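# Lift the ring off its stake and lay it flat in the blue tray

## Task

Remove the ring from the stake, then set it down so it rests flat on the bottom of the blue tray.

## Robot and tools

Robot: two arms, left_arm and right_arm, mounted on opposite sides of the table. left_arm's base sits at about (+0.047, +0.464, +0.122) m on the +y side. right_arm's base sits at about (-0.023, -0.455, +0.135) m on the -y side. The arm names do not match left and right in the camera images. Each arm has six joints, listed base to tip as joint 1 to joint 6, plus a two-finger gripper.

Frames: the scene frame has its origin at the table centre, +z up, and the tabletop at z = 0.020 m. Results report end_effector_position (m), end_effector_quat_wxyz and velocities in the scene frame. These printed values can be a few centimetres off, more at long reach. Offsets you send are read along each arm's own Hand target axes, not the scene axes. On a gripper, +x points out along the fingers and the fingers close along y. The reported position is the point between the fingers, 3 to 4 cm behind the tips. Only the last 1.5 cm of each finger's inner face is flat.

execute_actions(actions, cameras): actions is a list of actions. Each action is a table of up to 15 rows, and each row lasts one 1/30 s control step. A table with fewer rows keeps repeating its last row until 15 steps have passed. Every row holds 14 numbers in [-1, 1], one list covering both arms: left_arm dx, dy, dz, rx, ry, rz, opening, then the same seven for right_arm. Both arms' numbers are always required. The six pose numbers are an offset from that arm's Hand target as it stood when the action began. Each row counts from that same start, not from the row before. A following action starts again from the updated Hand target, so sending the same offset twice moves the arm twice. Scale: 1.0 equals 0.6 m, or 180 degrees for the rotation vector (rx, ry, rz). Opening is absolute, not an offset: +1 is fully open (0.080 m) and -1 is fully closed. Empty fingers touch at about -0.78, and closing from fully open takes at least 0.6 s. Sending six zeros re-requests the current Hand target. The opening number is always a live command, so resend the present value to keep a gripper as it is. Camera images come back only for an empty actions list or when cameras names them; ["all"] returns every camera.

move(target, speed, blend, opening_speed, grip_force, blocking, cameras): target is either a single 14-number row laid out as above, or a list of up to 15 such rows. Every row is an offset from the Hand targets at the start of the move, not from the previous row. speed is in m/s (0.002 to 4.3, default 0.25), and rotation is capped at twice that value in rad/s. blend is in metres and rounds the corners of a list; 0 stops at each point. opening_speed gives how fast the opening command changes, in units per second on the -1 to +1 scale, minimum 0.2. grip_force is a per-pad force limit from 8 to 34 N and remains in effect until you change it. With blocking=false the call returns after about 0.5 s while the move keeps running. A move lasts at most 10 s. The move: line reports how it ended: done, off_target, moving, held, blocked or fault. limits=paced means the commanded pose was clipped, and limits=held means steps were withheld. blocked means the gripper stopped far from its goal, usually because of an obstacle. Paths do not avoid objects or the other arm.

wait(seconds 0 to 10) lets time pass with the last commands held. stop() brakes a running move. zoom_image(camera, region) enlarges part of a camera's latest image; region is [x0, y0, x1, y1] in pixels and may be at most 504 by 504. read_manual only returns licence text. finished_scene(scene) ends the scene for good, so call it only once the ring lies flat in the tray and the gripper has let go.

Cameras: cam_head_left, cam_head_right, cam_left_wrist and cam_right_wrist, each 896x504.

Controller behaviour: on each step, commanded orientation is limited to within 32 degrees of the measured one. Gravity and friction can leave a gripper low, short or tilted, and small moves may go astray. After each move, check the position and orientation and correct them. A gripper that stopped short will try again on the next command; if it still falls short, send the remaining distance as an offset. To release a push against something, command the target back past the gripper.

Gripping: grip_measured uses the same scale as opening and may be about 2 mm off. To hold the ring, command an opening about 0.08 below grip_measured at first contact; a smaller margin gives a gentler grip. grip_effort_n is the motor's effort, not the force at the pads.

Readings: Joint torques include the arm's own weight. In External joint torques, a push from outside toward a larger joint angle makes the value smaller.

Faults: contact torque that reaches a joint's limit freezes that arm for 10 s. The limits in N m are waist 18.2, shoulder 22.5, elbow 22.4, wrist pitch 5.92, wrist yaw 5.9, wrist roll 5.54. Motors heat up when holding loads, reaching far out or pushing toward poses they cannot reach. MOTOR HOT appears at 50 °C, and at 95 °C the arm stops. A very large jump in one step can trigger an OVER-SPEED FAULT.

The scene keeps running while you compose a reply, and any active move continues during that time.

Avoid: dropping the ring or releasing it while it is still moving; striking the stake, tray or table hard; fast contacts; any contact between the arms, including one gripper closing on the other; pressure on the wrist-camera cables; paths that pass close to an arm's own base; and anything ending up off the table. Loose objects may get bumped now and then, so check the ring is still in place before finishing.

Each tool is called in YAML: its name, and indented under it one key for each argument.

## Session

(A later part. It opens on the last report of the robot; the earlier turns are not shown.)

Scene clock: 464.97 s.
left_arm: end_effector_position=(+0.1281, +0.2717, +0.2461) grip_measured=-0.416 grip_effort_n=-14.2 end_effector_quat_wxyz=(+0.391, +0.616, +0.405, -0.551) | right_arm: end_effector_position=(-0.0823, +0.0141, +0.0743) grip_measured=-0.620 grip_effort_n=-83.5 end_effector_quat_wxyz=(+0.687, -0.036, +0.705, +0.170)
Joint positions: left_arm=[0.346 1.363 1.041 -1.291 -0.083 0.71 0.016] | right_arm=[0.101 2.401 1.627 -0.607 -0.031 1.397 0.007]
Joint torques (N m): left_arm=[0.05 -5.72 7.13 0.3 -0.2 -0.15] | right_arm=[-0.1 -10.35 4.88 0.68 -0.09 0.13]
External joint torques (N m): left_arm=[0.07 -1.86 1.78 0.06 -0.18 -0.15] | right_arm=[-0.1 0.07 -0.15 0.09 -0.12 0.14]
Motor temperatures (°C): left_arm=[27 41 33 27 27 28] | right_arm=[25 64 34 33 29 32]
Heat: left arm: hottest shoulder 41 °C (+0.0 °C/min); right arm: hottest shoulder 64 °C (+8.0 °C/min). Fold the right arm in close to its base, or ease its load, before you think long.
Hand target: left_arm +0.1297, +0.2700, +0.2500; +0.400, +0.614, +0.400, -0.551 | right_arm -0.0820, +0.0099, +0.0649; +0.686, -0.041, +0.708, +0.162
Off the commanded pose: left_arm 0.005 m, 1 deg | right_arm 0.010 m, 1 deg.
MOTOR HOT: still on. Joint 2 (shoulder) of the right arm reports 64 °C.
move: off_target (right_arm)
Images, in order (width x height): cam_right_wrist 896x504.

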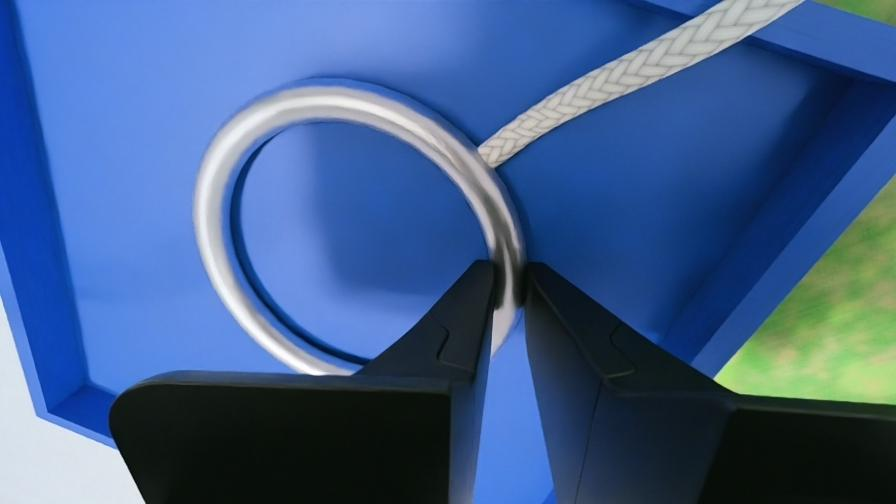

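move:
  target:
    - [0,0,0,0,0,0,-0.42,0.0140,-0.0025,0,0,0,0,-0.76]
    - [0,0,0,0,0,0,-0.42,0.0140,-0.0025,0,0,0,0,-0.3]
    - [0,0,0,0,0,0,-0.42,-0.1346,0.0237,0,0,0,0,-0.3]
  speed: [0.03,0.03,0.1]
  opening_speed: 0.4
  cameras: ["cam_head_left","cam_right_wrist"]

zoom_image:
  camera: "cam_right_wrist"
  region: [240, 0, 680, 330]

Scene clock: 476.07 s.
left_arm: end_effector_position=(+0.1281, +0.2717, +0.2461) grip_measured=-0.416 grip_effort_n=-13.7 end_effector_quat_wxyz=(+0.391, +0.616, +0.405, -0.551) | right_arm: end_effector_position=(-0.0816, +0.0050, +0.1352) grip_measured=-0.302 grip_effort_n=11.4 end_effector_quat_wxyz=(+0.687, -0.053, +0.708, +0.153)
Joint positions: left_arm=[0.346 1.363 1.041 -1.291 -0.083 0.71 0.016] | right_arm=[0.101 2.3 1.718 -0.849 -0.033 1.397 0.021]
Joint torques (N m): left_arm=[0.06 -5.72 7.15 0.3 -0.21 -0.15] | right_arm=[-0.18 -15.07 7.05 0.32 -0.03 0.08]
External joint torques (N m): left_arm=[0.04 -1.83 1.76 0.05 -0.18 -0.15] | right_arm=[-0.11 -4.8 1.71 -0.17 -0.06 0.08]
Motor temperatures (°C): left_arm=[27 40 33 27 27 28] | right_arm=[25 62 33 33 29 32]
Heat: left arm: hottest shoulder 40 °C (-1.0 °C/min); right arm: hottest shoulder 62 °C (+2.0 °C/min). Fold the right arm in close to its base, or ease its load, before you think long.
Hand target: left_arm +0.1297, +0.2700, +0.2500; +0.400, +0.614, +0.400, -0.551 | right_arm -0.0816, +0.0102, +0.1470; +0.686, -0.041, +0.708, +0.162
Off the commanded pose: left_arm 0.005 m, 1 deg | right_arm 0.013 m, 2 deg.
MOTOR HOT: still on. Joint 2 (shoulder) of the right arm reports 62 °C.
move: off_target (right_arm); target 2's new opening was sent with right_arm's hand 0.018 m and 2 deg from that target
Images, in order (width x height): cam_head_left 896x504, cam_right_wrist 896x504.

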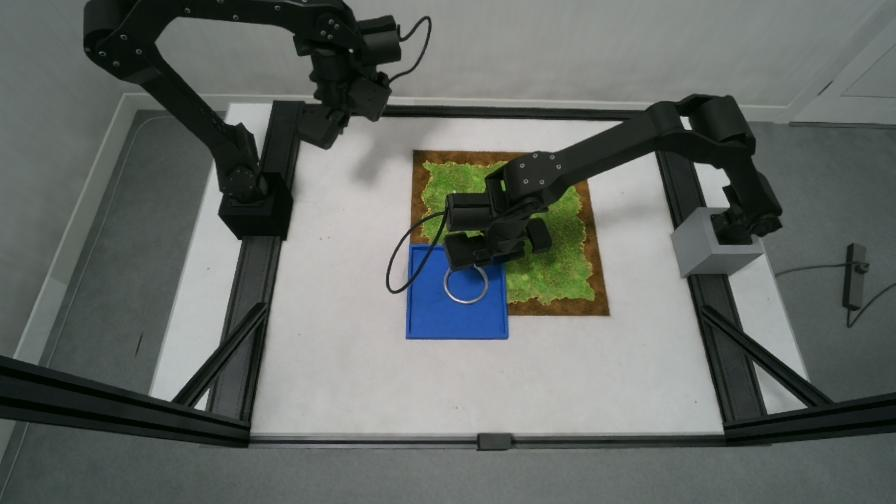

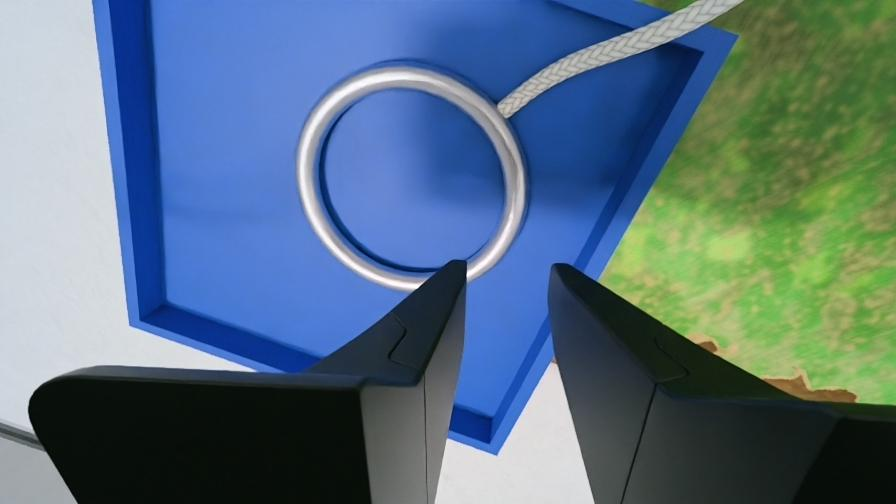

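Scaled by 1.145.

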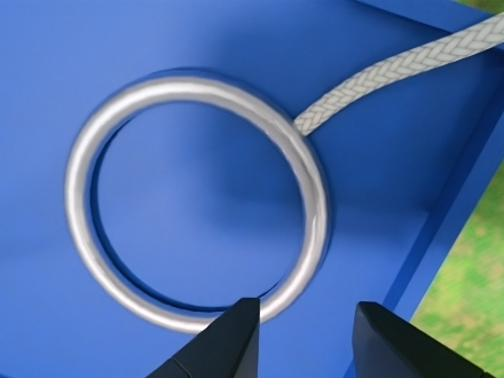

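finished_scene:
  scene: 3

The scene is finished: the task was done.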